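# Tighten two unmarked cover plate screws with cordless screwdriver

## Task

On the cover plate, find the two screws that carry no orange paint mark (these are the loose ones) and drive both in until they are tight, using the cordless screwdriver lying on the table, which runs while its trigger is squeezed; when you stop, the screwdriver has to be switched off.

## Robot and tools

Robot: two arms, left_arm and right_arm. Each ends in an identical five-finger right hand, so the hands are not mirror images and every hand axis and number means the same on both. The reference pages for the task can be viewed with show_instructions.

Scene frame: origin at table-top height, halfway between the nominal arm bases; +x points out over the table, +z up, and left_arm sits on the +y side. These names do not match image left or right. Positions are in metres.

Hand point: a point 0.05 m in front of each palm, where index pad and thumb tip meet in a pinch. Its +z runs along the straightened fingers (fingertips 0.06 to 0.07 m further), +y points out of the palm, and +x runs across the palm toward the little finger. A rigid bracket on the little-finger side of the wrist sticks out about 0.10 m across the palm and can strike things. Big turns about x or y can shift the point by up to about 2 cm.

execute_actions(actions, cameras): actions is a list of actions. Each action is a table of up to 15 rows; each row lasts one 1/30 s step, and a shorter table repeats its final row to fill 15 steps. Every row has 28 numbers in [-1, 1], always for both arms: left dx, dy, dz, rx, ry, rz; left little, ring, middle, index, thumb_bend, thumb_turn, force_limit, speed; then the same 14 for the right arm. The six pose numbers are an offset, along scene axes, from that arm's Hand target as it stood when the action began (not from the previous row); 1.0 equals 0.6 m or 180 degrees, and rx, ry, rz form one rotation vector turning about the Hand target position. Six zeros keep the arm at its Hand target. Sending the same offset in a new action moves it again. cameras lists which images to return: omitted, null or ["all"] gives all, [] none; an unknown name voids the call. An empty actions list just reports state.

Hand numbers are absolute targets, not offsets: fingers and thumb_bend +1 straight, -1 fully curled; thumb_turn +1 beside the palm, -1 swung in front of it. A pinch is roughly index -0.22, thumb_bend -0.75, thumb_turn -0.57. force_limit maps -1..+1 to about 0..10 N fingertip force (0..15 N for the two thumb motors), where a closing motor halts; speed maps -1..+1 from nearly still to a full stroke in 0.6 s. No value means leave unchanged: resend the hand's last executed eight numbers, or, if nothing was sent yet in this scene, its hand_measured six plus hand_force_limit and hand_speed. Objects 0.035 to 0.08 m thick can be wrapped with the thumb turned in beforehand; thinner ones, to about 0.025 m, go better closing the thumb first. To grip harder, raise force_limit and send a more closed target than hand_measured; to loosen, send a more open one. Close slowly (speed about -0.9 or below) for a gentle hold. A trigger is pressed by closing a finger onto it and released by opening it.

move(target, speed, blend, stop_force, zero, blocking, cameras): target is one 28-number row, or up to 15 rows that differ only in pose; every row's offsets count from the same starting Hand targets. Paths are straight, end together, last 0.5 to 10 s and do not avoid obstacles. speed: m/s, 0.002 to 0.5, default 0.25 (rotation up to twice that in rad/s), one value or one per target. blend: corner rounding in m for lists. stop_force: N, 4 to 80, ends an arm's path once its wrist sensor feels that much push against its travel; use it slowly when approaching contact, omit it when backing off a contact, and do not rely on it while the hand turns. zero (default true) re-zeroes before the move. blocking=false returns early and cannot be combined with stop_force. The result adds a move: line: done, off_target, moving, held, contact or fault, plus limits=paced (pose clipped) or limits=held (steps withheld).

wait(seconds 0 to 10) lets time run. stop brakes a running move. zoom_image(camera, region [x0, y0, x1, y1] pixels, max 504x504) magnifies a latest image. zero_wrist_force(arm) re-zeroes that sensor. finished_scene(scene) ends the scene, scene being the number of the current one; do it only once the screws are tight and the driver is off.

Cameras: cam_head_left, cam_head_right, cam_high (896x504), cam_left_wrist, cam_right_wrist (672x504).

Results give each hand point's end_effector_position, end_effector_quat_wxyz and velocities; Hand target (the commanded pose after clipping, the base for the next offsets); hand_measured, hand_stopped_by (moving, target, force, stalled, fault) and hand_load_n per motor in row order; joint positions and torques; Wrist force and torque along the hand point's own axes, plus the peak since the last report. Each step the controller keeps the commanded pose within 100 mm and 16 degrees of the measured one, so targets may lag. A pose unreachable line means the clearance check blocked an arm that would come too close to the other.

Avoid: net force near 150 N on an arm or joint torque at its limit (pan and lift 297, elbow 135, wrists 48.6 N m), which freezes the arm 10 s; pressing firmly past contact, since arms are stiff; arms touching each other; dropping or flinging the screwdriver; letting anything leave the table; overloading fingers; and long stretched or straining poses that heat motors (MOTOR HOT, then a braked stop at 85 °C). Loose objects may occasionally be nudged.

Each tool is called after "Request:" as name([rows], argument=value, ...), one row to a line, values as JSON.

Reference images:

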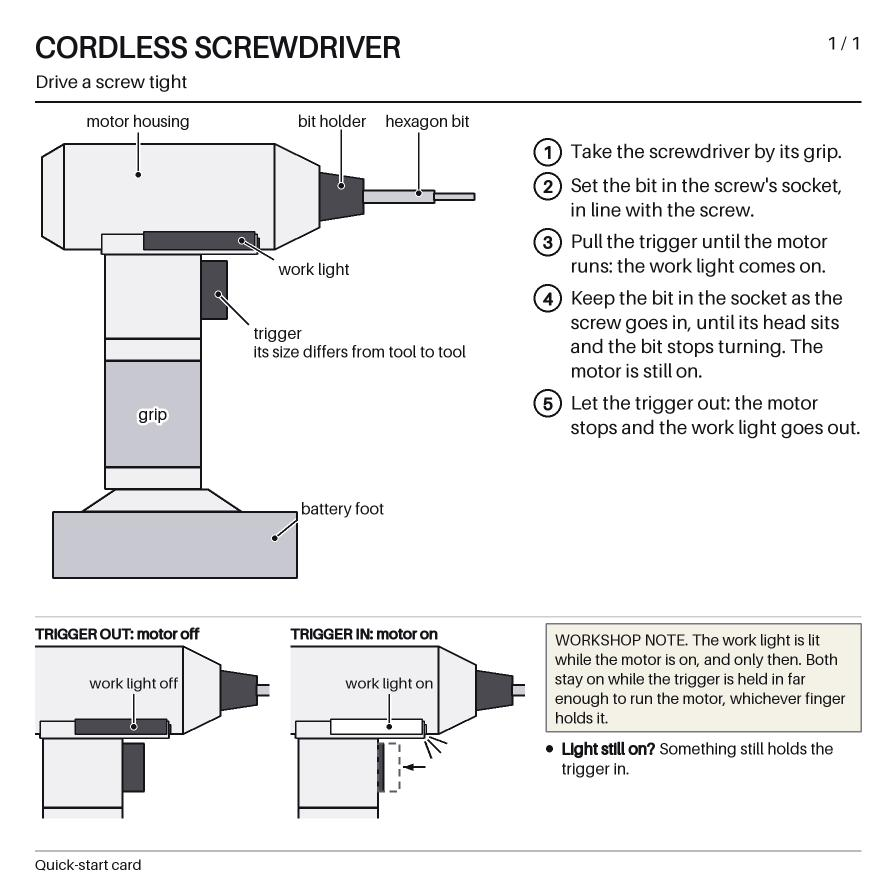

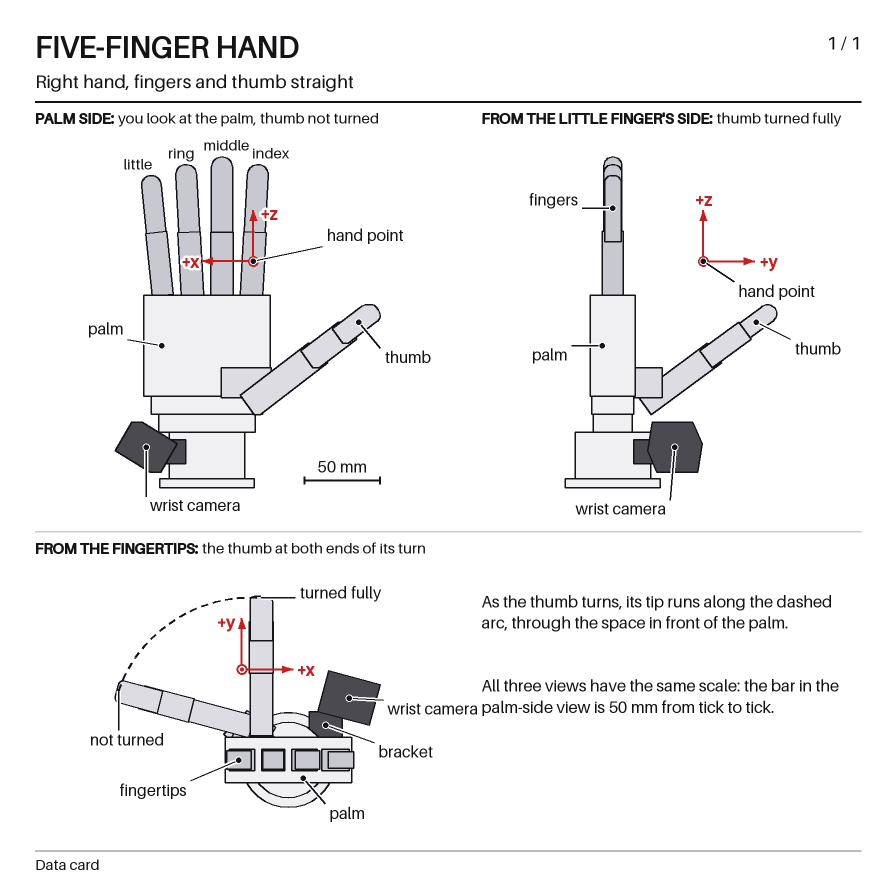

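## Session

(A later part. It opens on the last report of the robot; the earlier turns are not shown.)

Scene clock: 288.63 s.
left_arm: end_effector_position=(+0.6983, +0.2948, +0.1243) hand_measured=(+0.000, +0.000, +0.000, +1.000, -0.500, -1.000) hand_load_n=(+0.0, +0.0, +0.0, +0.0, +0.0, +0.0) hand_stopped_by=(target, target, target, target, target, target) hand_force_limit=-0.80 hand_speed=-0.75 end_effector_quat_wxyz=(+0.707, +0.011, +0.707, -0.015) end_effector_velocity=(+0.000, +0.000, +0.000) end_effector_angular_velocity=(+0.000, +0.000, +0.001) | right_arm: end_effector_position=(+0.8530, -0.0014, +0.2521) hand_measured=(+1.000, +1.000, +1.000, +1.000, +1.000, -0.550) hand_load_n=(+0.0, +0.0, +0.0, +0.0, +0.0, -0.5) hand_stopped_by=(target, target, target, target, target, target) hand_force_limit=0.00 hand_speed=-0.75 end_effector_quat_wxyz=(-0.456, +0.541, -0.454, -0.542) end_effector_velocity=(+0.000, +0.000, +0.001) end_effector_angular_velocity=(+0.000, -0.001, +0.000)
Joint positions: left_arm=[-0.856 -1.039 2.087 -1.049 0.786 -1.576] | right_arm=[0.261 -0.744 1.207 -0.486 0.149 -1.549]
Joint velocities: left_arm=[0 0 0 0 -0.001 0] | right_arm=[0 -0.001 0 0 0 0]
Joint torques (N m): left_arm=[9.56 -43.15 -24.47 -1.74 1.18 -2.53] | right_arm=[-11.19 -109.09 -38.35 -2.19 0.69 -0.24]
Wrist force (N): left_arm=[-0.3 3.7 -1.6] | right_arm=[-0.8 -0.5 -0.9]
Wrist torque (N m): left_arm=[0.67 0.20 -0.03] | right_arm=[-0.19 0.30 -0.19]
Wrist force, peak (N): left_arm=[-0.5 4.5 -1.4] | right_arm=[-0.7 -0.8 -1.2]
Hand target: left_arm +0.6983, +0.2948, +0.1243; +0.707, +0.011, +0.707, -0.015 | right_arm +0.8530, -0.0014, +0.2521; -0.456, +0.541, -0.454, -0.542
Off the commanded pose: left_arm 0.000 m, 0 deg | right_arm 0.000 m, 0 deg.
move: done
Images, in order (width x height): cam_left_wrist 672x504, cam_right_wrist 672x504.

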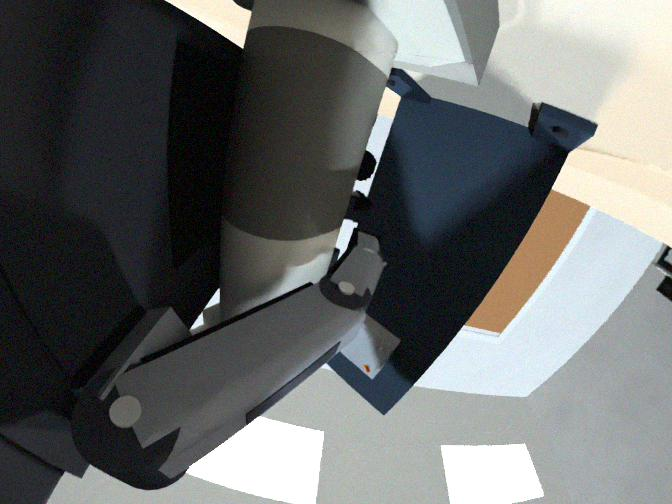

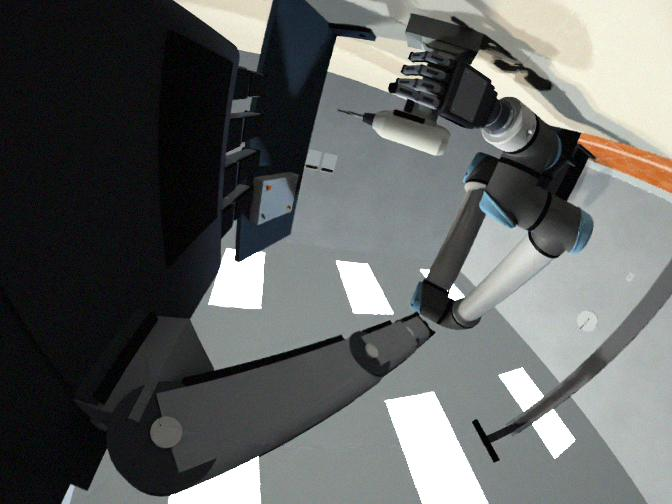

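Request:
move(target=[0,0,0,0,0,0,-0.9,-0.9,-0.9,1,-0.5,-1,-0.5,-0.85,0,0,0,0,0,0,1,1,1,1,1,-0.55,0.0,-0.75], cameras=[])

Request:
move(target=[0,0,0,0,0,0,-0.95,-0.95,-0.95,1,-0.9,-1,0.2,-0.85,0,0,0,0,0,0,1,1,1,1,1,-0.55,0.0,-0.75], cameras=["cam_left_wrist","cam_right_wrist"])

Request:
zoom_image(camera="cam_right_wrist", region=[320, 0, 540, 180])

Scene clock: 291.90 s.
left_arm: end_effector_position=(+0.6983, +0.2948, +0.1243) hand_measured=(-0.714, -0.706, -0.248, +1.000, -0.500, -1.000) hand_load_n=(+3.5, +2.5, +3.5, +0.0, +1.0, +0.0) hand_stopped_by=(force, force, force, target, target, target) hand_force_limit=-0.50 hand_speed=-0.85 end_effector_quat_wxyz=(+0.707, +0.011, +0.707, -0.015) end_effector_velocity=(+0.000, -0.001, +0.000) end_effector_angular_velocity=(+0.000, +0.000, -0.001) | right_arm: end_effector_position=(+0.8530, -0.0014, +0.2521) hand_measured=(+1.000, +1.000, +1.000, +1.000, +1.000, -0.550) hand_load_n=(+0.0, +0.0, +0.0, +0.0, +0.0, +0.0) hand_stopped_by=(target, target, target, target, target, target) hand_force_limit=0.00 hand_speed=-0.75 end_effector_quat_wxyz=(-0.456, +0.541, -0.454, -0.542) end_effector_velocity=(+0.000, +0.000, +0.000) end_effector_angular_velocity=(+0.000, -0.001, +0.000)
Joint positions: left_arm=[-0.856 -1.039 2.087 -1.049 0.786 -1.576] | right_arm=[0.261 -0.744 1.207 -0.486 0.149 -1.549]
Joint velocities: left_arm=[-0.001 0 0 0 0 -0.001] | right_arm=[0 0 0 -0.002 0 0]
Joint torques (N m): left_arm=[4.94 -45 -14.86 -4.36 0.5 -2.75] | right_arm=[-11.53 -108.75 -38.29 -2.25 0.54 -0.4]
Wrist force (N): left_arm=[0.1 4.2 -1.1] | right_arm=[-0.6 -0.4 -0.8]
Wrist torque (N m): left_arm=[0.69 -0.02 0.22] | right_arm=[-0.19 0.27 -0.18]
Wrist force, peak (N): left_arm=[0.7 4.9 -0.6] | right_arm=[-0.9 -0.2 -1.2]
Hand target: left_arm +0.6983, +0.2948, +0.1243; +0.707, +0.011, +0.707, -0.015 | right_arm +0.8530, -0.0014, +0.2521; -0.456, +0.541, -0.454, -0.542
Off the commanded pose: left_arm 0.000 m, 0 deg | right_arm 0.000 m, 0 deg.
move: done
No camera images: "cameras" was empty.

Scene clock: 292.60 s.
left_arm: end_effector_position=(+0.6983, +0.2948, +0.1243) hand_measured=(-0.730, -0.722, -0.254, +1.000, -0.538, -1.000) hand_load_n=(+7.0, +6.0, +7.0, +0.5, +8.5, +1.5) hand_stopped_by=(force, force, force, target, force, target) hand_force_limit=0.20 hand_speed=-0.85 end_effector_quat_wxyz=(+0.707, +0.011, +0.707, -0.015) end_effector_velocity=(+0.000, +0.000, +0.000) end_effector_angular_velocity=(+0.000, +0.000, +0.000) | right_arm: end_effector_position=(+0.8530, -0.0014, +0.2521) hand_measured=(+1.000, +1.000, +1.000, +1.000, +1.000, -0.550) hand_load_n=(+0.0, +0.0, +0.0, +0.0, +0.0, +0.0) hand_stopped_by=(target, target, target, target, target, target) hand_force_limit=0.00 hand_speed=-0.75 end_effector_quat_wxyz=(-0.456, +0.541, -0.454, -0.542) end_effector_velocity=(+0.000, +0.000, +0.000) end_effector_angular_velocity=(+0.000, +0.001, +0.000)
Joint positions: left_arm=[-0.856 -1.039 2.087 -1.049 0.786 -1.576] | right_arm=[0.261 -0.744 1.207 -0.486 0.149 -1.549]
Joint velocities: left_arm=[0.001 0 0 0 0 0] | right_arm=[0 0 0 0.001 0 0]
Joint torques (N m): left_arm=[4.03 -45.65 -13.9 -4.2 -0.28 -2.48] | right_arm=[-11.45 -109.36 -38.05 -2.2 0.62 -0.46]
Wrist force (N): left_arm=[-2.1 5.6 -0.9] | right_arm=[-0.4 -0.3 -0.8]
Wrist torque (N m): left_arm=[0.73 -0.23 0.44] | right_arm=[-0.17 0.23 -0.16]
Wrist force, peak (N): left_arm=[-3.0 5.7 -1.0] | right_arm=[-0.7 -0.2 -1.1]
Hand target: left_arm +0.6983, +0.2948, +0.1243; +0.707, +0.011, +0.707, -0.015 | right_arm +0.8530, -0.0014, +0.2521; -0.456, +0.541, -0.454, -0.542
Off the commanded pose: left_arm 0.000 m, 0 deg | right_arm 0.000 m, 0 deg.
move: done
Images, in order (width x height): cam_left_wrist 672x504, cam_right_wrist 672x504.

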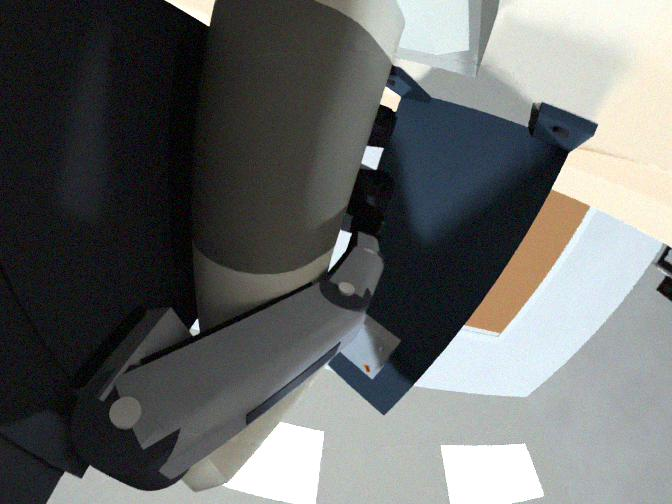

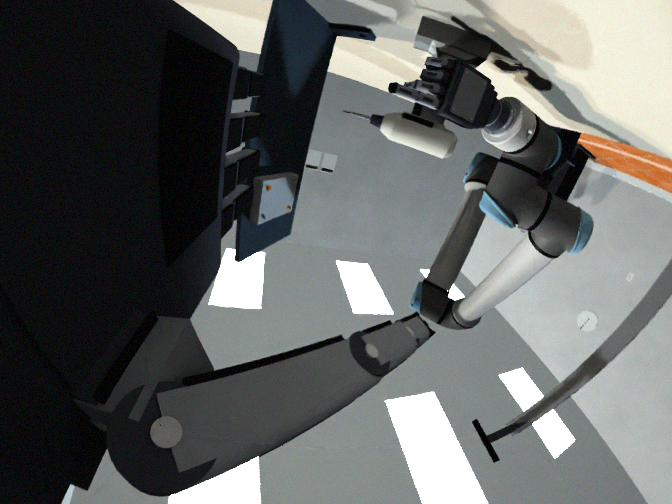

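Scaled by 2.291 from the camera's 672x504 image, which has a finer 960x720 frame.

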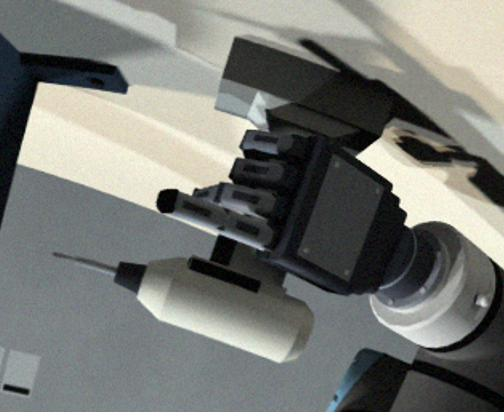

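Request:
move(target=[0,0,0,0,0,0,-0.95,-0.95,-0.95,-0.95,-0.9,-1,0.4,-0.75,0,0,0,0,0,0,1,1,1,1,1,-0.55,0.0,-0.75], cameras=["cam_left_wrist","cam_right_wrist"])

Request:
zoom_image(camera="cam_right_wrist", region=[320, 0, 540, 180])

Scene clock: 296.20 s.
left_arm: end_effector_position=(+0.6983, +0.2948, +0.1243) hand_measured=(-0.730, -0.722, -0.254, -0.316, -0.538, -1.000) hand_load_n=(+7.0, +6.0, +6.5, +8.5, +9.0, +1.5) hand_stopped_by=(force, force, force, force, force, target) hand_force_limit=0.40 hand_speed=-0.75 end_effector_quat_wxyz=(+0.707, +0.011, +0.707, -0.015) end_effector_velocity=(+0.000, +0.000, +0.000) end_effector_angular_velocity=(+0.000, +0.001, +0.001) | right_arm: end_effector_position=(+0.8530, -0.0014, +0.2521) hand_measured=(+1.000, +1.000, +1.000, +1.000, +1.000, -0.550) hand_load_n=(+0.0, +0.0, +0.0, +0.0, +0.0, +0.0) hand_stopped_by=(target, target, target, target, target, target) hand_force_limit=0.00 hand_speed=-0.75 end_effector_quat_wxyz=(-0.456, +0.541, -0.454, -0.542) end_effector_velocity=(+0.000, +0.000, +0.000) end_effector_angular_velocity=(+0.000, +0.001, +0.000)
Joint positions: left_arm=[-0.856 -1.039 2.087 -1.049 0.786 -1.576] | right_arm=[0.261 -0.744 1.207 -0.486 0.149 -1.549]
Joint velocities: left_arm=[0 0 0 0.001 0 -0.001] | right_arm=[0 0 0 0.001 0 0]
Joint torques (N m): left_arm=[3.86 -46.11 -10.79 -3.67 -0.49 -2.87] | right_arm=[-11.74 -108.69 -37.59 -2.16 0.54 -0.33]
Wrist force (N): left_arm=[-2.5 4.9 -0.3] | right_arm=[-0.5 -0.5 -1.0]
Wrist torque (N m): left_arm=[0.73 -0.21 0.44] | right_arm=[-0.19 0.25 -0.17]
Wrist force, peak (N): left_arm=[-2.7 5.9 -0.7] | right_arm=[-0.8 -0.6 -1.3]
Hand target: left_arm +0.6983, +0.2948, +0.1243; +0.707, +0.011, +0.707, -0.015 | right_arm +0.8530, -0.0014, +0.2521; -0.456, +0.541, -0.454, -0.542
Off the commanded pose: left_arm 0.000 m, 0 deg | right_arm 0.000 m, 0 deg.
move: done
Images, in order (width x height): cam_left_wrist 672x504, cam_right_wrist 672x504.

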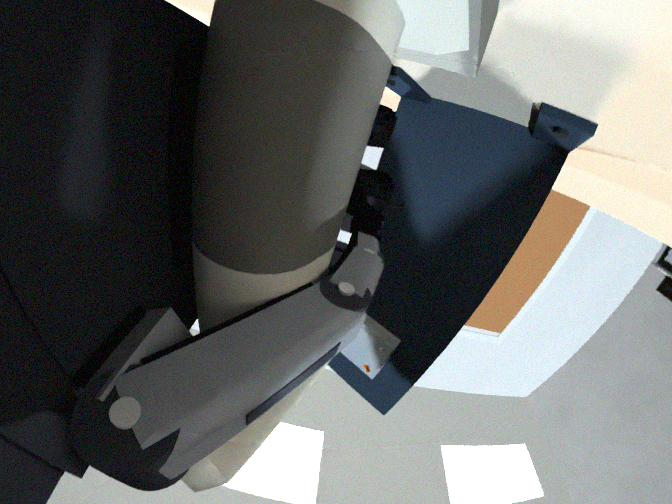

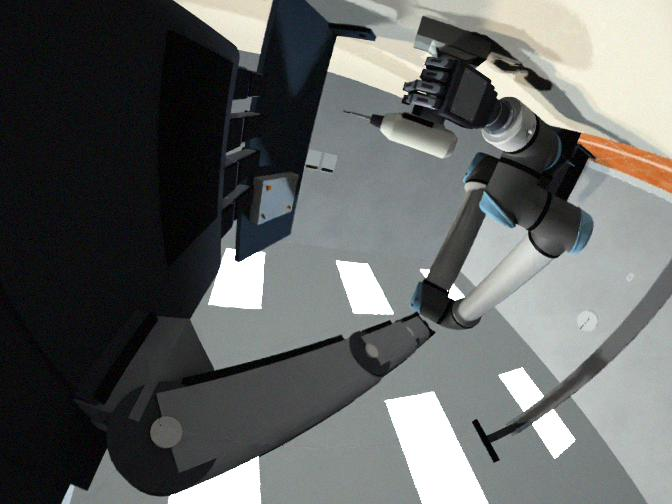

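Scaled by 2.291 from the camera's 672x504 image, which has a finer 960x720 frame.

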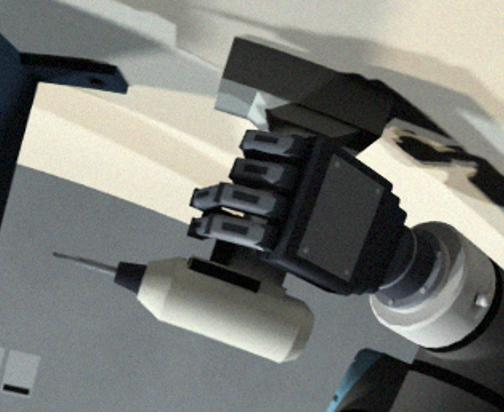

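Request:
move(target=[0,0,0,0,0,0,-0.95,-0.95,-0.4,1,0.2,-1,0,-0.6,0,0,0,0,0,0,1,1,1,1,1,-0.55,0.0,-0.75], cameras=[])

Request:
move(target=[0,0,0,0,0,0,-0.9,-0.9,-0.9,1,-0.9,-1,-0.6,-0.85,0,0,0,0,0,0,1,1,1,1,1,-0.55,0.0,-0.75], cameras=["cam_left_wrist","cam_right_wrist"])

Request:
zoom_image(camera="cam_right_wrist", region=[320, 0, 540, 180])

Scene clock: 298.80 s.
left_arm: end_effector_position=(+0.6983, +0.2948, +0.1243) hand_measured=(-0.730, -0.722, -0.254, +1.000, +0.200, -1.000) hand_load_n=(+1.0, +0.5, +0.0, +0.0, +0.0, -0.5) hand_stopped_by=(force, force, force, target, target, target) hand_force_limit=0.00 hand_speed=-0.60 end_effector_quat_wxyz=(+0.707, +0.011, +0.707, -0.015) end_effector_velocity=(+0.000, +0.000, +0.000) end_effector_angular_velocity=(-0.004, -0.001, +0.000) | right_arm: end_effector_position=(+0.8530, -0.0014, +0.2521) hand_measured=(+1.000, +1.000, +1.000, +1.000, +1.000, -0.550) hand_load_n=(+0.0, +0.0, +0.0, +0.0, +0.0, +0.0) hand_stopped_by=(target, target, target, target, target, target) hand_force_limit=0.00 hand_speed=-0.75 end_effector_quat_wxyz=(-0.456, +0.541, -0.454, -0.542) end_effector_velocity=(+0.000, +0.000, +0.000) end_effector_angular_velocity=(+0.000, +0.000, +0.000)
Joint positions: left_arm=[-0.856 -1.039 2.087 -1.049 0.786 -1.576] | right_arm=[0.261 -0.744 1.207 -0.486 0.149 -1.549]
Joint velocities: left_arm=[-0.001 -0.001 0 0 0 -0.003] | right_arm=[0 0 0 0 0 0]
Joint torques (N m): left_arm=[-0.44 -46.84 -16.14 -3.84 -0.11 -2.55] | right_arm=[-11.68 -108.01 -38.21 -1.98 0.64 -0.34]
Wrist force (N): left_arm=[0.3 4.2 -1.0] | right_arm=[-0.7 -0.3 -0.6]
Wrist torque (N m): left_arm=[0.70 0.12 0.10] | right_arm=[-0.19 0.27 -0.18]
Wrist force, peak (N): left_arm=[-2.7 5.2 -0.2] | right_arm=[-0.9 -0.4 -1.1]
Hand target: left_arm +0.6983, +0.2948, +0.1243; +0.707, +0.011, +0.707, -0.015 | right_arm +0.8530, -0.0014, +0.2521; -0.456, +0.541, -0.454, -0.542
Off the commanded pose: left_arm 0.000 m, 0 deg | right_arm 0.000 m, 0 deg.
move: done
No camera images: "cameras" was empty.

Scene clock: 300.70 s.
left_arm: end_effector_position=(+0.6983, +0.2948, +0.1243) hand_measured=(-0.820, -0.812, -0.662, +1.000, +0.100, -1.000) hand_load_n=(+4.0, +3.0, +2.5, +0.0, +3.5, +0.5) hand_stopped_by=(force, force, force, target, force, target) hand_force_limit=-0.60 hand_speed=-0.85 end_effector_quat_wxyz=(+0.707, +0.011, +0.707, -0.015) end_effector_velocity=(+0.000, +0.000, +0.000) end_effector_angular_velocity=(+0.001, +0.000, +0.000) | right_arm: end_effector_position=(+0.8530, -0.0014, +0.2521) hand_measured=(+1.000, +1.000, +1.000, +1.000, +1.000, -0.550) hand_load_n=(+0.0, +0.0, +0.0, +0.0, +0.0, -0.5) hand_stopped_by=(target, target, target, target, target, target) hand_force_limit=0.00 hand_speed=-0.75 end_effector_quat_wxyz=(-0.456, +0.541, -0.454, -0.542) end_effector_velocity=(+0.000, +0.000, -0.001) end_effector_angular_velocity=(+0.000, +0.001, +0.000)
Joint positions: left_arm=[-0.856 -1.039 2.087 -1.049 0.786 -1.576] | right_arm=[0.261 -0.744 1.207 -0.486 0.149 -1.549]
Joint velocities: left_arm=[0 0.001 0 0 0 0] | right_arm=[0 0.001 0 0 0 0]
Joint torques (N m): left_arm=[-1.79 -45.35 -24.17 -3.89 -0.42 -2.53] | right_arm=[-10.29 -108.78 -37.83 -2.28 0.5 -0.51]
Wrist force (N): left_arm=[-0.5 4.4 0.0] | right_arm=[-0.4 -0.3 -1.1]
Wrist torque (N m): left_arm=[0.73 -0.09 0.31] | right_arm=[-0.14 0.24 -0.16]
Wrist force, peak (N): left_arm=[0.4 4.6 -2.0] | right_arm=[-0.9 -0.7 -1.1]
Hand target: left_arm +0.6983, +0.2948, +0.1243; +0.707, +0.011, +0.707, -0.015 | right_arm +0.8530, -0.0014, +0.2521; -0.456, +0.541, -0.454, -0.542
Off the commanded pose: left_arm 0.000 m, 0 deg | right_arm 0.000 m, 0 deg.
move: done
Images, in order (width x height): cam_left_wrist 672x504, cam_right_wrist 672x504.

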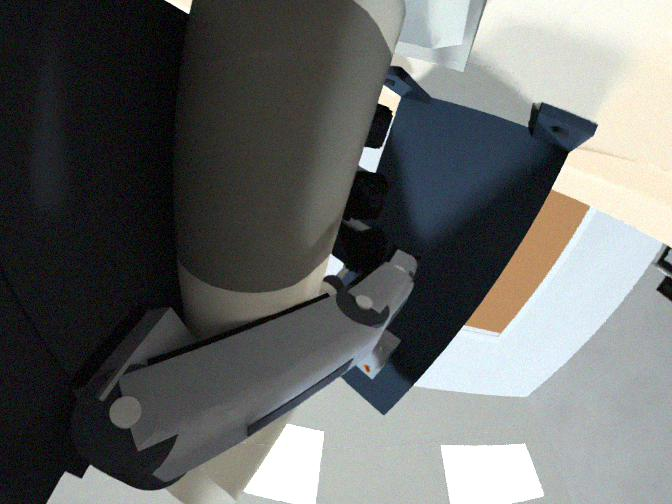

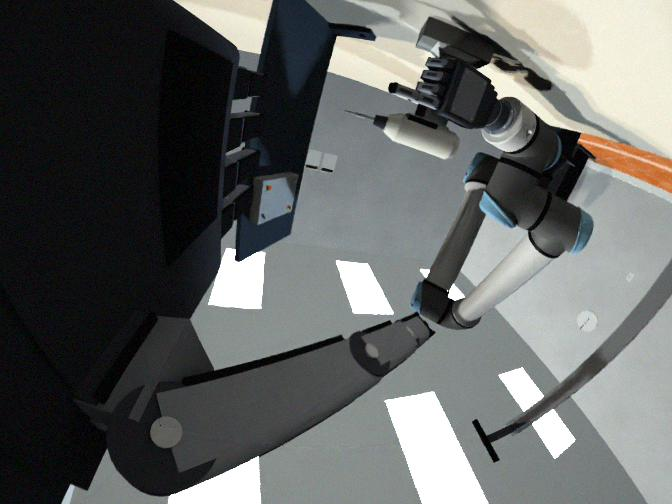

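Scaled by 2.291 from the camera's 672x504 image, which has a finer 960x720 frame.

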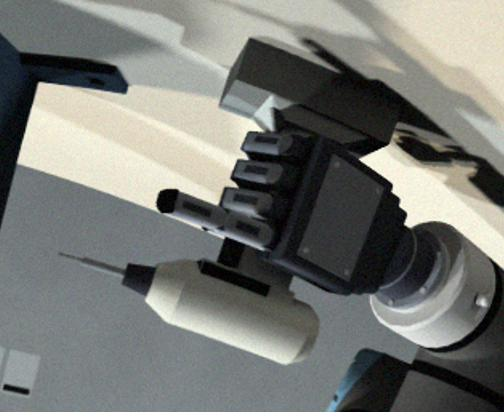

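Request:
move(target=[0,0,0,0,0,0,-0.95,-0.95,-0.95,1,-0.95,-1,0.2,-0.8,0,0,0,0,0,0,1,1,1,1,1,-0.55,0.0,-0.75], cameras=[])

Request:
move(target=[0,0,0,0,0,0,-0.95,-0.95,-0.95,-0.95,-0.95,-1,0.4,-0.7,0,0,0,0,0,0,1,1,1,1,1,-0.55,0.0,-0.75], cameras=["cam_left_wrist","cam_right_wrist"])

Request:
zoom_image(camera="cam_right_wrist", region=[320, 0, 540, 180])

Scene clock: 302.77 s.
left_arm: end_effector_position=(+0.6983, +0.2948, +0.1243) hand_measured=(-0.828, -0.820, -0.680, +1.000, +0.070, -1.000) hand_load_n=(+7.5, +6.5, +7.5, +0.0, +9.0, +2.0) hand_stopped_by=(force, force, force, target, force, target) hand_force_limit=0.20 hand_speed=-0.80 end_effector_quat_wxyz=(+0.707, +0.011, +0.707, -0.015) end_effector_velocity=(+0.000, -0.001, +0.000) end_effector_angular_velocity=(+0.000, +0.000, -0.001) | right_arm: end_effector_position=(+0.8530, -0.0014, +0.2521) hand_measured=(+1.000, +1.000, +1.000, +1.000, +1.000, -0.550) hand_load_n=(+0.0, +0.0, +0.0, +0.0, +0.0, +0.0) hand_stopped_by=(target, target, target, target, target, target) hand_force_limit=0.00 hand_speed=-0.75 end_effector_quat_wxyz=(-0.456, +0.541, -0.454, -0.542) end_effector_velocity=(+0.000, +0.000, +0.001) end_effector_angular_velocity=(+0.000, +0.000, +0.000)
Joint positions: left_arm=[-0.856 -1.039 2.087 -1.049 0.786 -1.576] | right_arm=[0.261 -0.744 1.207 -0.486 0.149 -1.549]
Joint velocities: left_arm=[-0.001 0 0 0 0.001 0] | right_arm=[0 -0.001 0 0 0 0]
Joint torques (N m): left_arm=[0.44 -46.78 -30.8 -3.9 -0.23 -2.85] | right_arm=[-11.41 -109.15 -37.86 -2.22 0.66 -0.41]
Wrist force (N): left_arm=[-2.2 5.1 -0.2] | right_arm=[-0.8 -0.8 -0.7]
Wrist torque (N m): left_arm=[0.69 -0.20 0.48] | right_arm=[-0.25 0.29 -0.20]
Wrist force, peak (N): left_arm=[-2.8 5.7 -0.3] | right_arm=[-0.6 -0.7 -1.1]
Hand target: left_arm +0.6983, +0.2948, +0.1243; +0.707, +0.011, +0.707, -0.015 | right_arm +0.8530, -0.0014, +0.2521; -0.456, +0.541, -0.454, -0.542
Off the commanded pose: left_arm 0.000 m, 0 deg | right_arm 0.000 m, 0 deg.
move: done
No camera images: "cameras" was empty.

Scene clock: 306.40 s.
left_arm: end_effector_position=(+0.6983, +0.2948, +0.1243) hand_measured=(-0.828, -0.820, -0.680, -0.680, +0.070, -1.000) hand_load_n=(+7.0, +6.0, +7.0, +7.0, +9.0, +2.0) hand_stopped_by=(force, force, force, force, force, target) hand_force_limit=0.40 hand_speed=-0.70 end_effector_quat_wxyz=(+0.707, +0.011, +0.707, -0.015) end_effector_velocity=(+0.000, +0.000, +0.000) end_effector_angular_velocity=(+0.000, +0.000, +0.000) | right_arm: end_effector_position=(+0.8530, -0.0014, +0.2521) hand_measured=(+1.000, +1.000, +1.000, +1.000, +1.000, -0.550) hand_load_n=(+0.0, +0.0, +0.0, +0.0, +0.0, -0.5) hand_stopped_by=(target, target, target, target, target, target) hand_force_limit=0.00 hand_speed=-0.75 end_effector_quat_wxyz=(-0.456, +0.541, -0.454, -0.542) end_effector_velocity=(+0.000, +0.000, -0.001) end_effector_angular_velocity=(-0.001, +0.003, +0.000)
Joint positions: left_arm=[-0.856 -1.039 2.087 -1.049 0.786 -1.576] | right_arm=[0.261 -0.744 1.207 -0.486 0.149 -1.549]
Joint velocities: left_arm=[0 0 0 0 0.001 0] | right_arm=[0 0.001 0 0.002 0 0]
Joint torques (N m): left_arm=[-2.14 -45.57 -33.13 -3.82 -0.98 -2.69] | right_arm=[-11.24 -108.05 -37.8 -2.06 0.44 -0.37]
Wrist force (N): left_arm=[-1.8 4.9 -0.3] | right_arm=[-0.5 -0.2 -0.9]
Wrist torque (N m): left_arm=[0.72 -0.18 0.44] | right_arm=[-0.14 0.25 -0.16]
Wrist force, peak (N): left_arm=[-1.6 5.9 0.0] | right_arm=[-0.6 -0.8 -1.2]
Hand target: left_arm +0.6983, +0.2948, +0.1243; +0.707, +0.011, +0.707, -0.015 | right_arm +0.8530, -0.0014, +0.2521; -0.456, +0.541, -0.454, -0.542
Off the commanded pose: left_arm 0.000 m, 0 deg | right_arm 0.000 m, 0 deg.
move: done
Images, in order (width x height): cam_left_wrist 672x504, cam_right_wrist 672x504.

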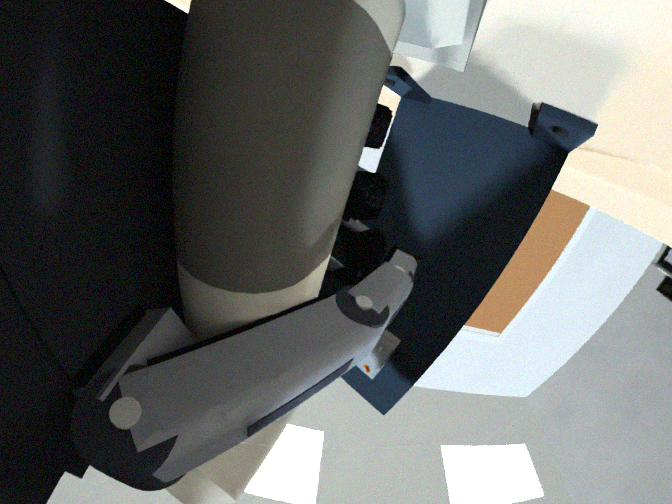

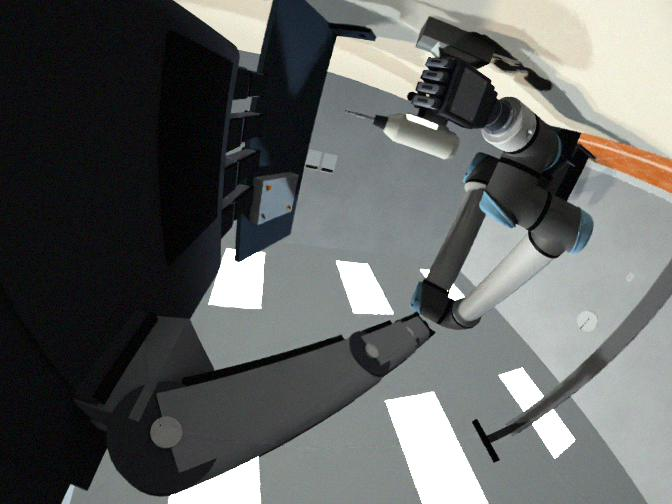

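Scaled by 2.291 from the camera's 672x504 image, which has a finer 960x720 frame.

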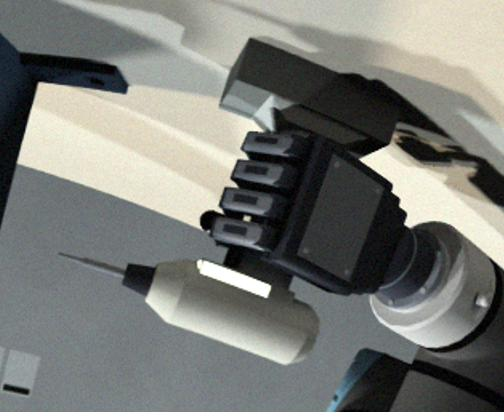

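Request:
execute_actions([
  [[0,0,0,0,0,0,-0.95,-0.95,-0.95,1,-0.95,-1,0.2,-0.7,0,0,0,0,0,0,1,1,1,1,1,-0.55,0.0,-0.75]],
  [[0,0,0,0,0,0,-0.95,-0.95,-0.95,1,-0.95,-1,0.2,-0.7,0,0,0,0,0,0,1,1,1,1,1,-0.55,0.0,-0.75]],
  [[0,0,0,0,0,0,-0.95,-0.95,-0.95,1,-0.95,-1,0.2,-0.7,0,0,0,0,0,0,1,1,1,1,1,-0.55,0.0,-0.75]],
  [[0,0,0,0,0,0,-0.95,-0.95,-0.95,1,-0.95,-1,0.2,-0.7,0,0,0,0,0,0,1,1,1,1,1,-0.55,0.0,-0.75]],
], cameras=["cam_right_wrist","cam_high"])

Request:
zoom_image(camera="cam_right_wrist", region=[320, 0, 540, 180])

Scene clock: 310.90 s.
left_arm: end_effector_position=(+0.6983, +0.2948, +0.1243) hand_measured=(-0.828, -0.820, -0.680, +1.000, +0.070, -1.000) hand_load_n=(+7.5, +6.5, +7.0, +0.0, +9.0, +2.5) hand_stopped_by=(force, force, force, target, force, target) hand_force_limit=0.20 hand_speed=-0.70 end_effector_quat_wxyz=(+0.707, +0.011, +0.707, -0.015) end_effector_velocity=(+0.000, +0.000, +0.000) end_effector_angular_velocity=(+0.000, +0.000, +0.000) | right_arm: end_effector_position=(+0.8530, -0.0014, +0.2521) hand_measured=(+1.000, +1.000, +1.000, +1.000, +1.000, -0.550) hand_load_n=(+0.0, +0.0, +0.0, +0.0, +0.0, -0.5) hand_stopped_by=(target, target, target, target, target, target) hand_force_limit=0.00 hand_speed=-0.75 end_effector_quat_wxyz=(-0.456, +0.541, -0.454, -0.542) end_effector_velocity=(+0.000, +0.000, +0.001) end_effector_angular_velocity=(+0.000, -0.001, +0.000)
Joint positions: left_arm=[-0.856 -1.039 2.087 -1.049 0.786 -1.576] | right_arm=[0.261 -0.744 1.207 -0.486 0.149 -1.549]
Joint velocities: left_arm=[0 0 0 0 0 0] | right_arm=[0 -0.001 0 0 0 0]
Joint torques (N m): left_arm=[-7.01 -47.83 -31.87 -3.62 0.22 -2.72] | right_arm=[-10.75 -109.37 -37 -2.13 0.63 -0.43]
Wrist force (N): left_arm=[-2.3 5.2 -0.9] | right_arm=[-0.8 -0.2 -0.5]
Wrist torque (N m): left_arm=[0.73 -0.17 0.49] | right_arm=[-0.18 0.28 -0.18]
Wrist force, peak (N): left_arm=[-2.9 5.4 -0.8] | right_arm=[-0.8 -0.7 -1.1]
Hand target: left_arm +0.6983, +0.2948, +0.1243; +0.707, +0.011, +0.707, -0.015 | right_arm +0.8530, -0.0014, +0.2521; -0.456, +0.541, -0.454, -0.542
Off the commanded pose: left_arm 0.000 m, 0 deg | right_arm 0.000 m, 0 deg.
Images, in order (width x height): cam_high 896x504, cam_right_wrist 672x504.

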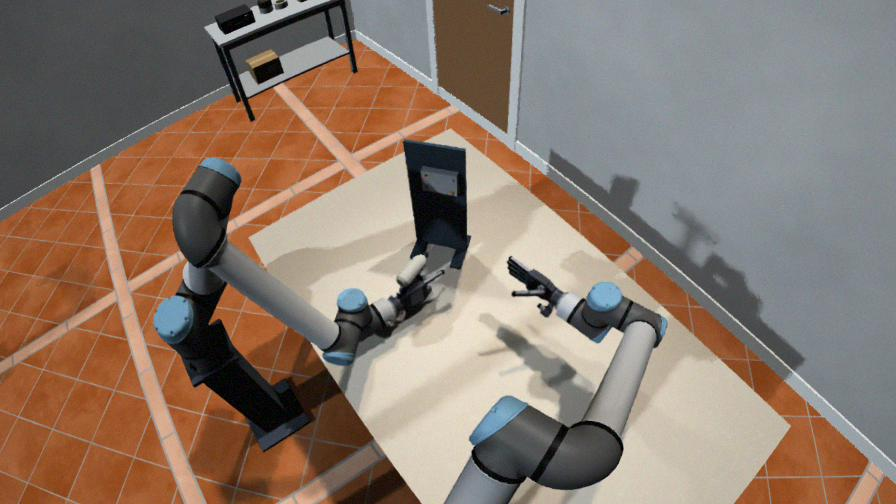

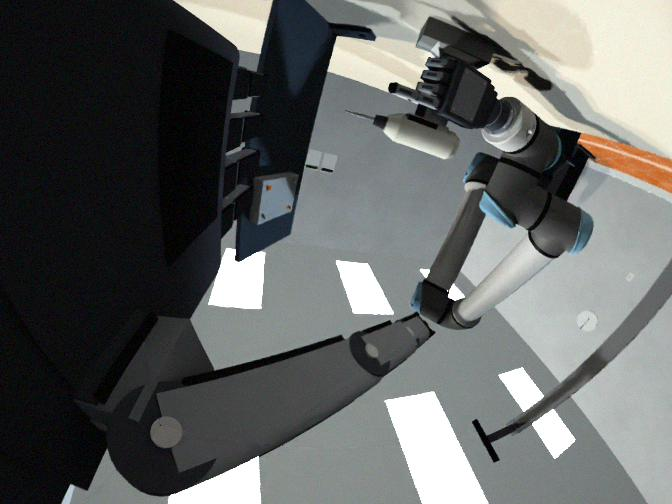

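Scaled by 2.291 from the camera's 672x504 image, which has a finer 960x720 frame.

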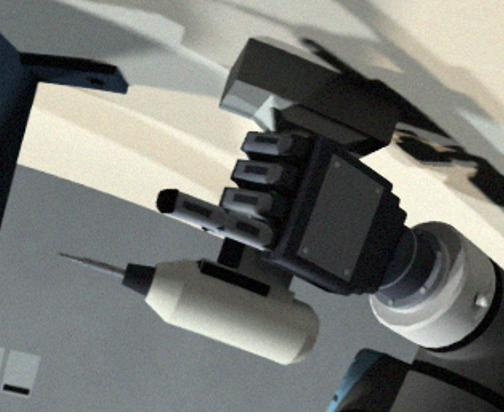

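Request:
execute_actions([
  [[0,0,0,0,0,0,-0.97,-0.97,-0.97,1,-0.97,-1,0.6,-0.8,0,0,0,0,0,0,1,1,1,1,1,-0.55,0.0,-0.75]],
  [[0,0,0,0,0,0,-0.97,-0.97,-0.97,1,-0.97,-1,0.6,-0.8,0,0,0,0,0,0,1,1,1,1,1,-0.55,0.0,-0.75]],
  [[0,0,0,0,0,0,-0.97,-0.97,-0.97,1,-0.97,-1,0.6,-0.8,0,0,0,0,0,0,1,1,1,1,1,-0.55,0.0,-0.75]],
], cameras=[])

Request:
move(target=[0,0,0.05,0,0,0,-0.97,-0.97,-0.97,1,-0.97,-1,0.6,-0.8,0,0,0,0,0,0,1,1,1,1,1,-0.55,0.0,-0.75], speed=0.03, cameras=["cam_right_wrist","cam_left_wrist"])

Request:
zoom_image(camera="cam_right_wrist", region=[320, 0, 540, 180])

Scene clock: 312.83 s.
left_arm: end_effector_position=(+0.6983, +0.2948, +0.1243) hand_measured=(-0.836, -0.828, -0.688, +1.000, +0.054, -1.000) hand_load_n=(+10.5, +9.5, +11.5, +0.0, +11.0, +3.0) hand_stopped_by=(force, force, force, target, force, target) hand_force_limit=0.60 hand_speed=-0.80 end_effector_quat_wxyz=(+0.707, +0.011, +0.707, -0.015) end_effector_velocity=(+0.000, +0.000, +0.000) end_effector_angular_velocity=(+0.000, +0.000, +0.000) | right_arm: end_effector_position=(+0.8530, -0.0014, +0.2521) hand_measured=(+1.000, +1.000, +1.000, +1.000, +1.000, -0.550) hand_load_n=(+0.0, +0.0, +0.0, +0.0, +0.0, +0.0) hand_stopped_by=(target, target, target, target, target, target) hand_force_limit=0.00 hand_speed=-0.75 end_effector_quat_wxyz=(-0.456, +0.541, -0.454, -0.542) end_effector_velocity=(+0.000, +0.000, +0.001) end_effector_angular_velocity=(+0.001, -0.002, +0.000)
Joint positions: left_arm=[-0.856 -1.039 2.087 -1.049 0.786 -1.576] | right_arm=[0.261 -0.744 1.207 -0.486 0.149 -1.549]
Joint velocities: left_arm=[0 0.001 0 0 0 0] | right_arm=[0 -0.001 0 -0.001 0 0]
Joint torques (N m): left_arm=[-5.06 -48.07 -31.08 -3.11 -0.54 -1.73] | right_arm=[-10.87 -108.79 -36.91 -2.08 0.54 -0.49]
Wrist force (N): left_arm=[-5.2 5.7 -0.6] | right_arm=[0.1 -0.2 -1.0]
Wrist torque (N m): left_arm=[0.72 -0.19 0.61] | right_arm=[-0.14 0.17 -0.13]
Wrist force, peak (N): left_arm=[-5.3 5.9 -0.7] | right_arm=[-0.6 -0.5 -1.3]
Hand target: left_arm +0.6983, +0.2948, +0.1243; +0.707, +0.011, +0.707, -0.015 | right_arm +0.8530, -0.0014, +0.2521; -0.456, +0.541, -0.454, -0.542
Off the commanded pose: left_arm 0.000 m, 0 deg | right_arm 0.000 m, 0 deg.
No camera images: "cameras" was empty.

Scene clock: 314.10 s.
left_arm: end_effector_position=(+0.6984, +0.2948, +0.1545) hand_measured=(-0.836, -0.828, -0.688, +1.000, +0.054, -1.000) hand_load_n=(+0.0, +4.0, +12.0, +0.0, +10.5, +2.0) hand_stopped_by=(force, force, force, target, force, target) hand_force_limit=0.60 hand_speed=-0.80 end_effector_quat_wxyz=(+0.707, +0.011, +0.707, -0.015) end_effector_velocity=(+0.000, +0.000, -0.002) end_effector_angular_velocity=(+0.000, +0.000, +0.001) | right_arm: end_effector_position=(+0.8530, -0.0014, +0.2521) hand_measured=(+1.000, +1.000, +1.000, +1.000, +1.000, -0.550) hand_load_n=(+0.0, +0.0, +0.0, +0.0, +0.0, -0.5) hand_stopped_by=(target, target, target, target, target, target) hand_force_limit=0.00 hand_speed=-0.75 end_effector_quat_wxyz=(-0.456, +0.541, -0.454, -0.542) end_effector_velocity=(+0.000, +0.000, +0.000) end_effector_angular_velocity=(+0.000, -0.001, -0.001)
Joint positions: left_arm=[-0.856 -1.087 2.082 -0.995 0.786 -1.576] | right_arm=[0.261 -0.744 1.207 -0.486 0.149 -1.549]
Joint velocities: left_arm=[0.001 0.003 0 -0.003 0 0] | right_arm=[0 0 0 0 0.001 0]
Joint torques (N m): left_arm=[-6.83 -43.84 -36.31 -6.28 -0.22 2.84] | right_arm=[-10.7 -109.34 -36.88 -2.07 0.47 -0.5]
Wrist force (N): left_arm=[6.9 4.2 -1.9] | right_arm=[-0.2 -0.5 -0.6]
Wrist torque (N m): left_arm=[0.76 -0.03 0.15] | right_arm=[-0.21 0.21 -0.16]
Wrist force, peak (N): left_arm=[6.9 4.2 -1.9] | right_arm=[-0.7 -0.5 -1.2]
Hand target: left_arm +0.6984, +0.2948, +0.1543; +0.707, +0.011, +0.707, -0.015 | right_arm +0.8530, -0.0014, +0.2521; -0.456, +0.541, -0.454, -0.542
Off the commanded pose: left_arm 0.000 m, 0 deg | right_arm 0.000 m, 0 deg.
move: done
Images, in order (width x height): cam_left_wrist 672x504, cam_right_wrist 672x504.

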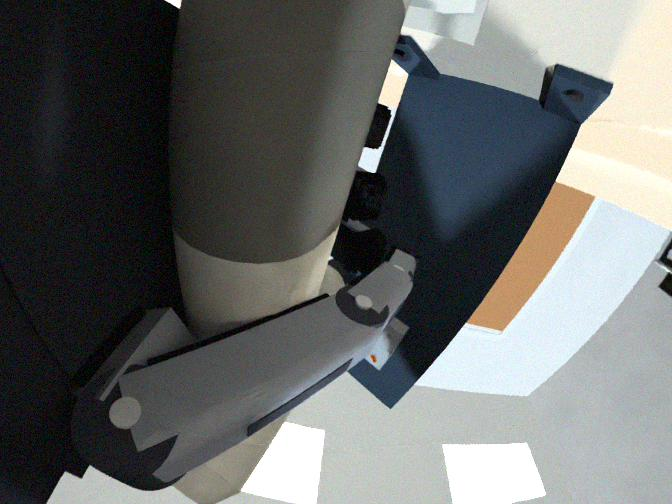

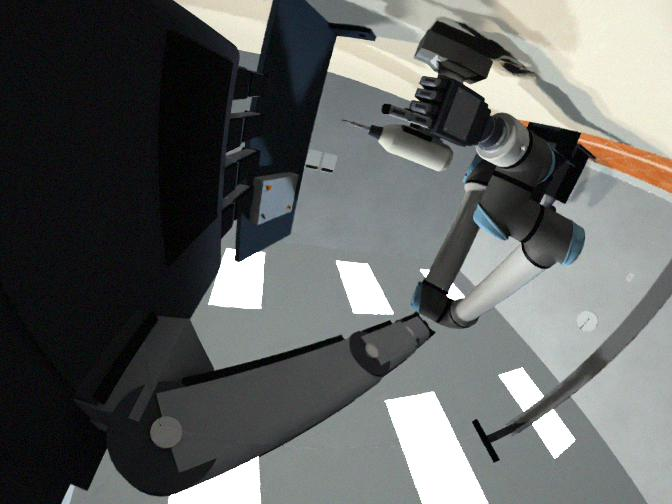

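Scaled by 2.291 from the camera's 672x504 image, which has a finer 960x720 frame.

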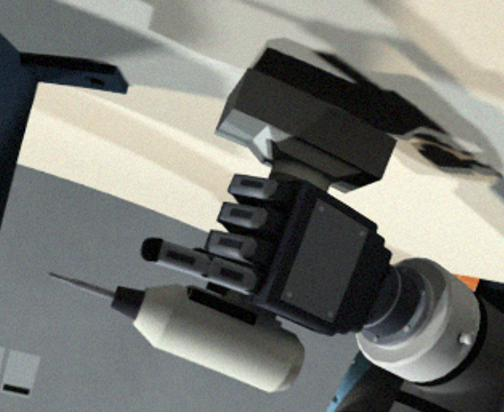

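Request:
execute_actions(actions=[], cameras=["cam_right_wrist","cam_head_left","cam_head_right"])

Request:
zoom_image(camera="cam_right_wrist", region=[370, 0, 500, 100])

Request:
zoom_image(camera="cam_right_wrist", region=[370, 80, 500, 180])

Scene clock: 314.40 s.
left_arm: end_effector_position=(+0.6984, +0.2947, +0.1544) hand_measured=(-0.836, -0.828, -0.688, +1.000, +0.054, -1.000) hand_load_n=(+0.0, +4.0, +12.0, +0.0, +10.5, +2.0) hand_stopped_by=(force, force, force, target, force, target) hand_force_limit=0.60 hand_speed=-0.80 end_effector_quat_wxyz=(+0.707, +0.011, +0.707, -0.015) end_effector_velocity=(+0.000, +0.000, +0.000) end_effector_angular_velocity=(-0.001, +0.000, -0.001) | right_arm: end_effector_position=(+0.8530, -0.0014, +0.2521) hand_measured=(+1.000, +1.000, +1.000, +1.000, +1.000, -0.550) hand_load_n=(+0.0, +0.0, +0.0, +0.0, +0.0, -0.5) hand_stopped_by=(target, target, target, target, target, target) hand_force_limit=0.00 hand_speed=-0.75 end_effector_quat_wxyz=(-0.456, +0.541, -0.454, -0.542) end_effector_velocity=(+0.000, +0.000, -0.001) end_effector_angular_velocity=(+0.000, +0.001, +0.000)
Joint positions: left_arm=[-0.856 -1.087 2.082 -0.996 0.786 -1.576] | right_arm=[0.261 -0.744 1.207 -0.486 0.149 -1.549]
Joint velocities: left_arm=[-0.001 0 0 0 0 -0.001] | right_arm=[0 0.001 0 0 0 0]
Joint torques (N m): left_arm=[-8.75 -43.21 -30.61 -5.79 -0.37 2.21] | right_arm=[-11.25 -108.56 -36.67 -1.97 0.45 -0.4]
Wrist force (N): left_arm=[6.4 4.3 -1.5] | right_arm=[-0.5 -0.3 -0.9]
Wrist torque (N m): left_arm=[0.76 0.03 0.12] | right_arm=[-0.16 0.25 -0.16]
Wrist force, peak (N): left_arm=[6.7 4.3 -1.7] | right_arm=[-0.6 -0.5 -1.1]
Hand target: left_arm +0.6984, +0.2948, +0.1543; +0.707, +0.011, +0.707, -0.015 | right_arm +0.8530, -0.0014, +0.2521; -0.456, +0.541, -0.454, -0.542
Off the commanded pose: left_arm 0.000 m, 0 deg | right_arm 0.000 m, 0 deg.
Images, in order (width x height): cam_head_left 896x504, cam_head_right 896x504, cam_right_wrist 672x504.

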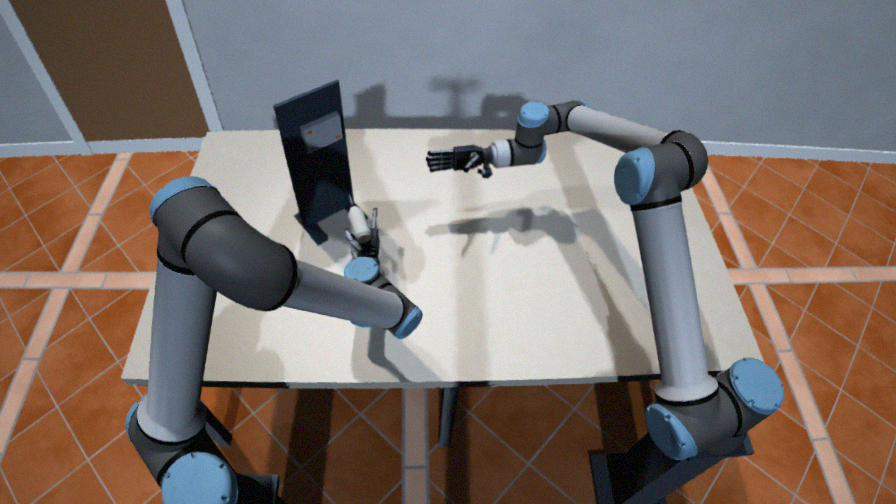

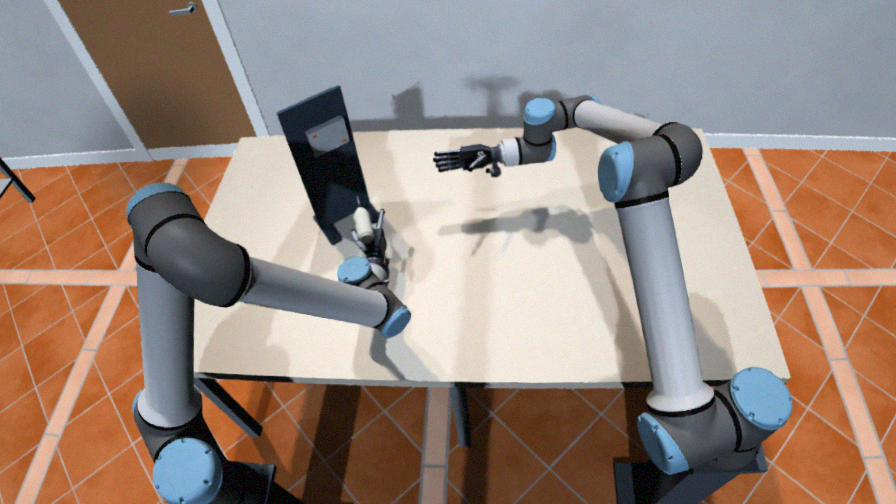

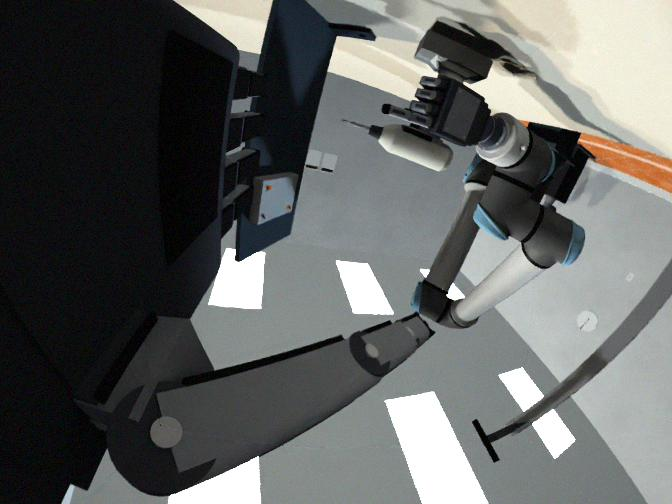

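Scaled by 3.877 from the camera's 672x504 image, which has a finer 960x720 frame.

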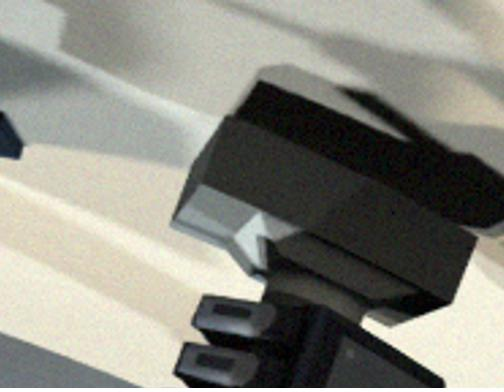

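Scaled by 3.877 from the camera's 672x504 image, which has a finer 960x720 frame.

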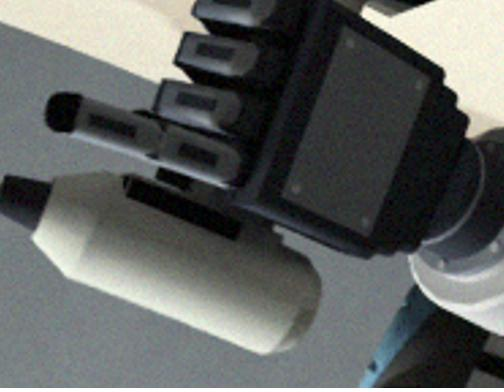

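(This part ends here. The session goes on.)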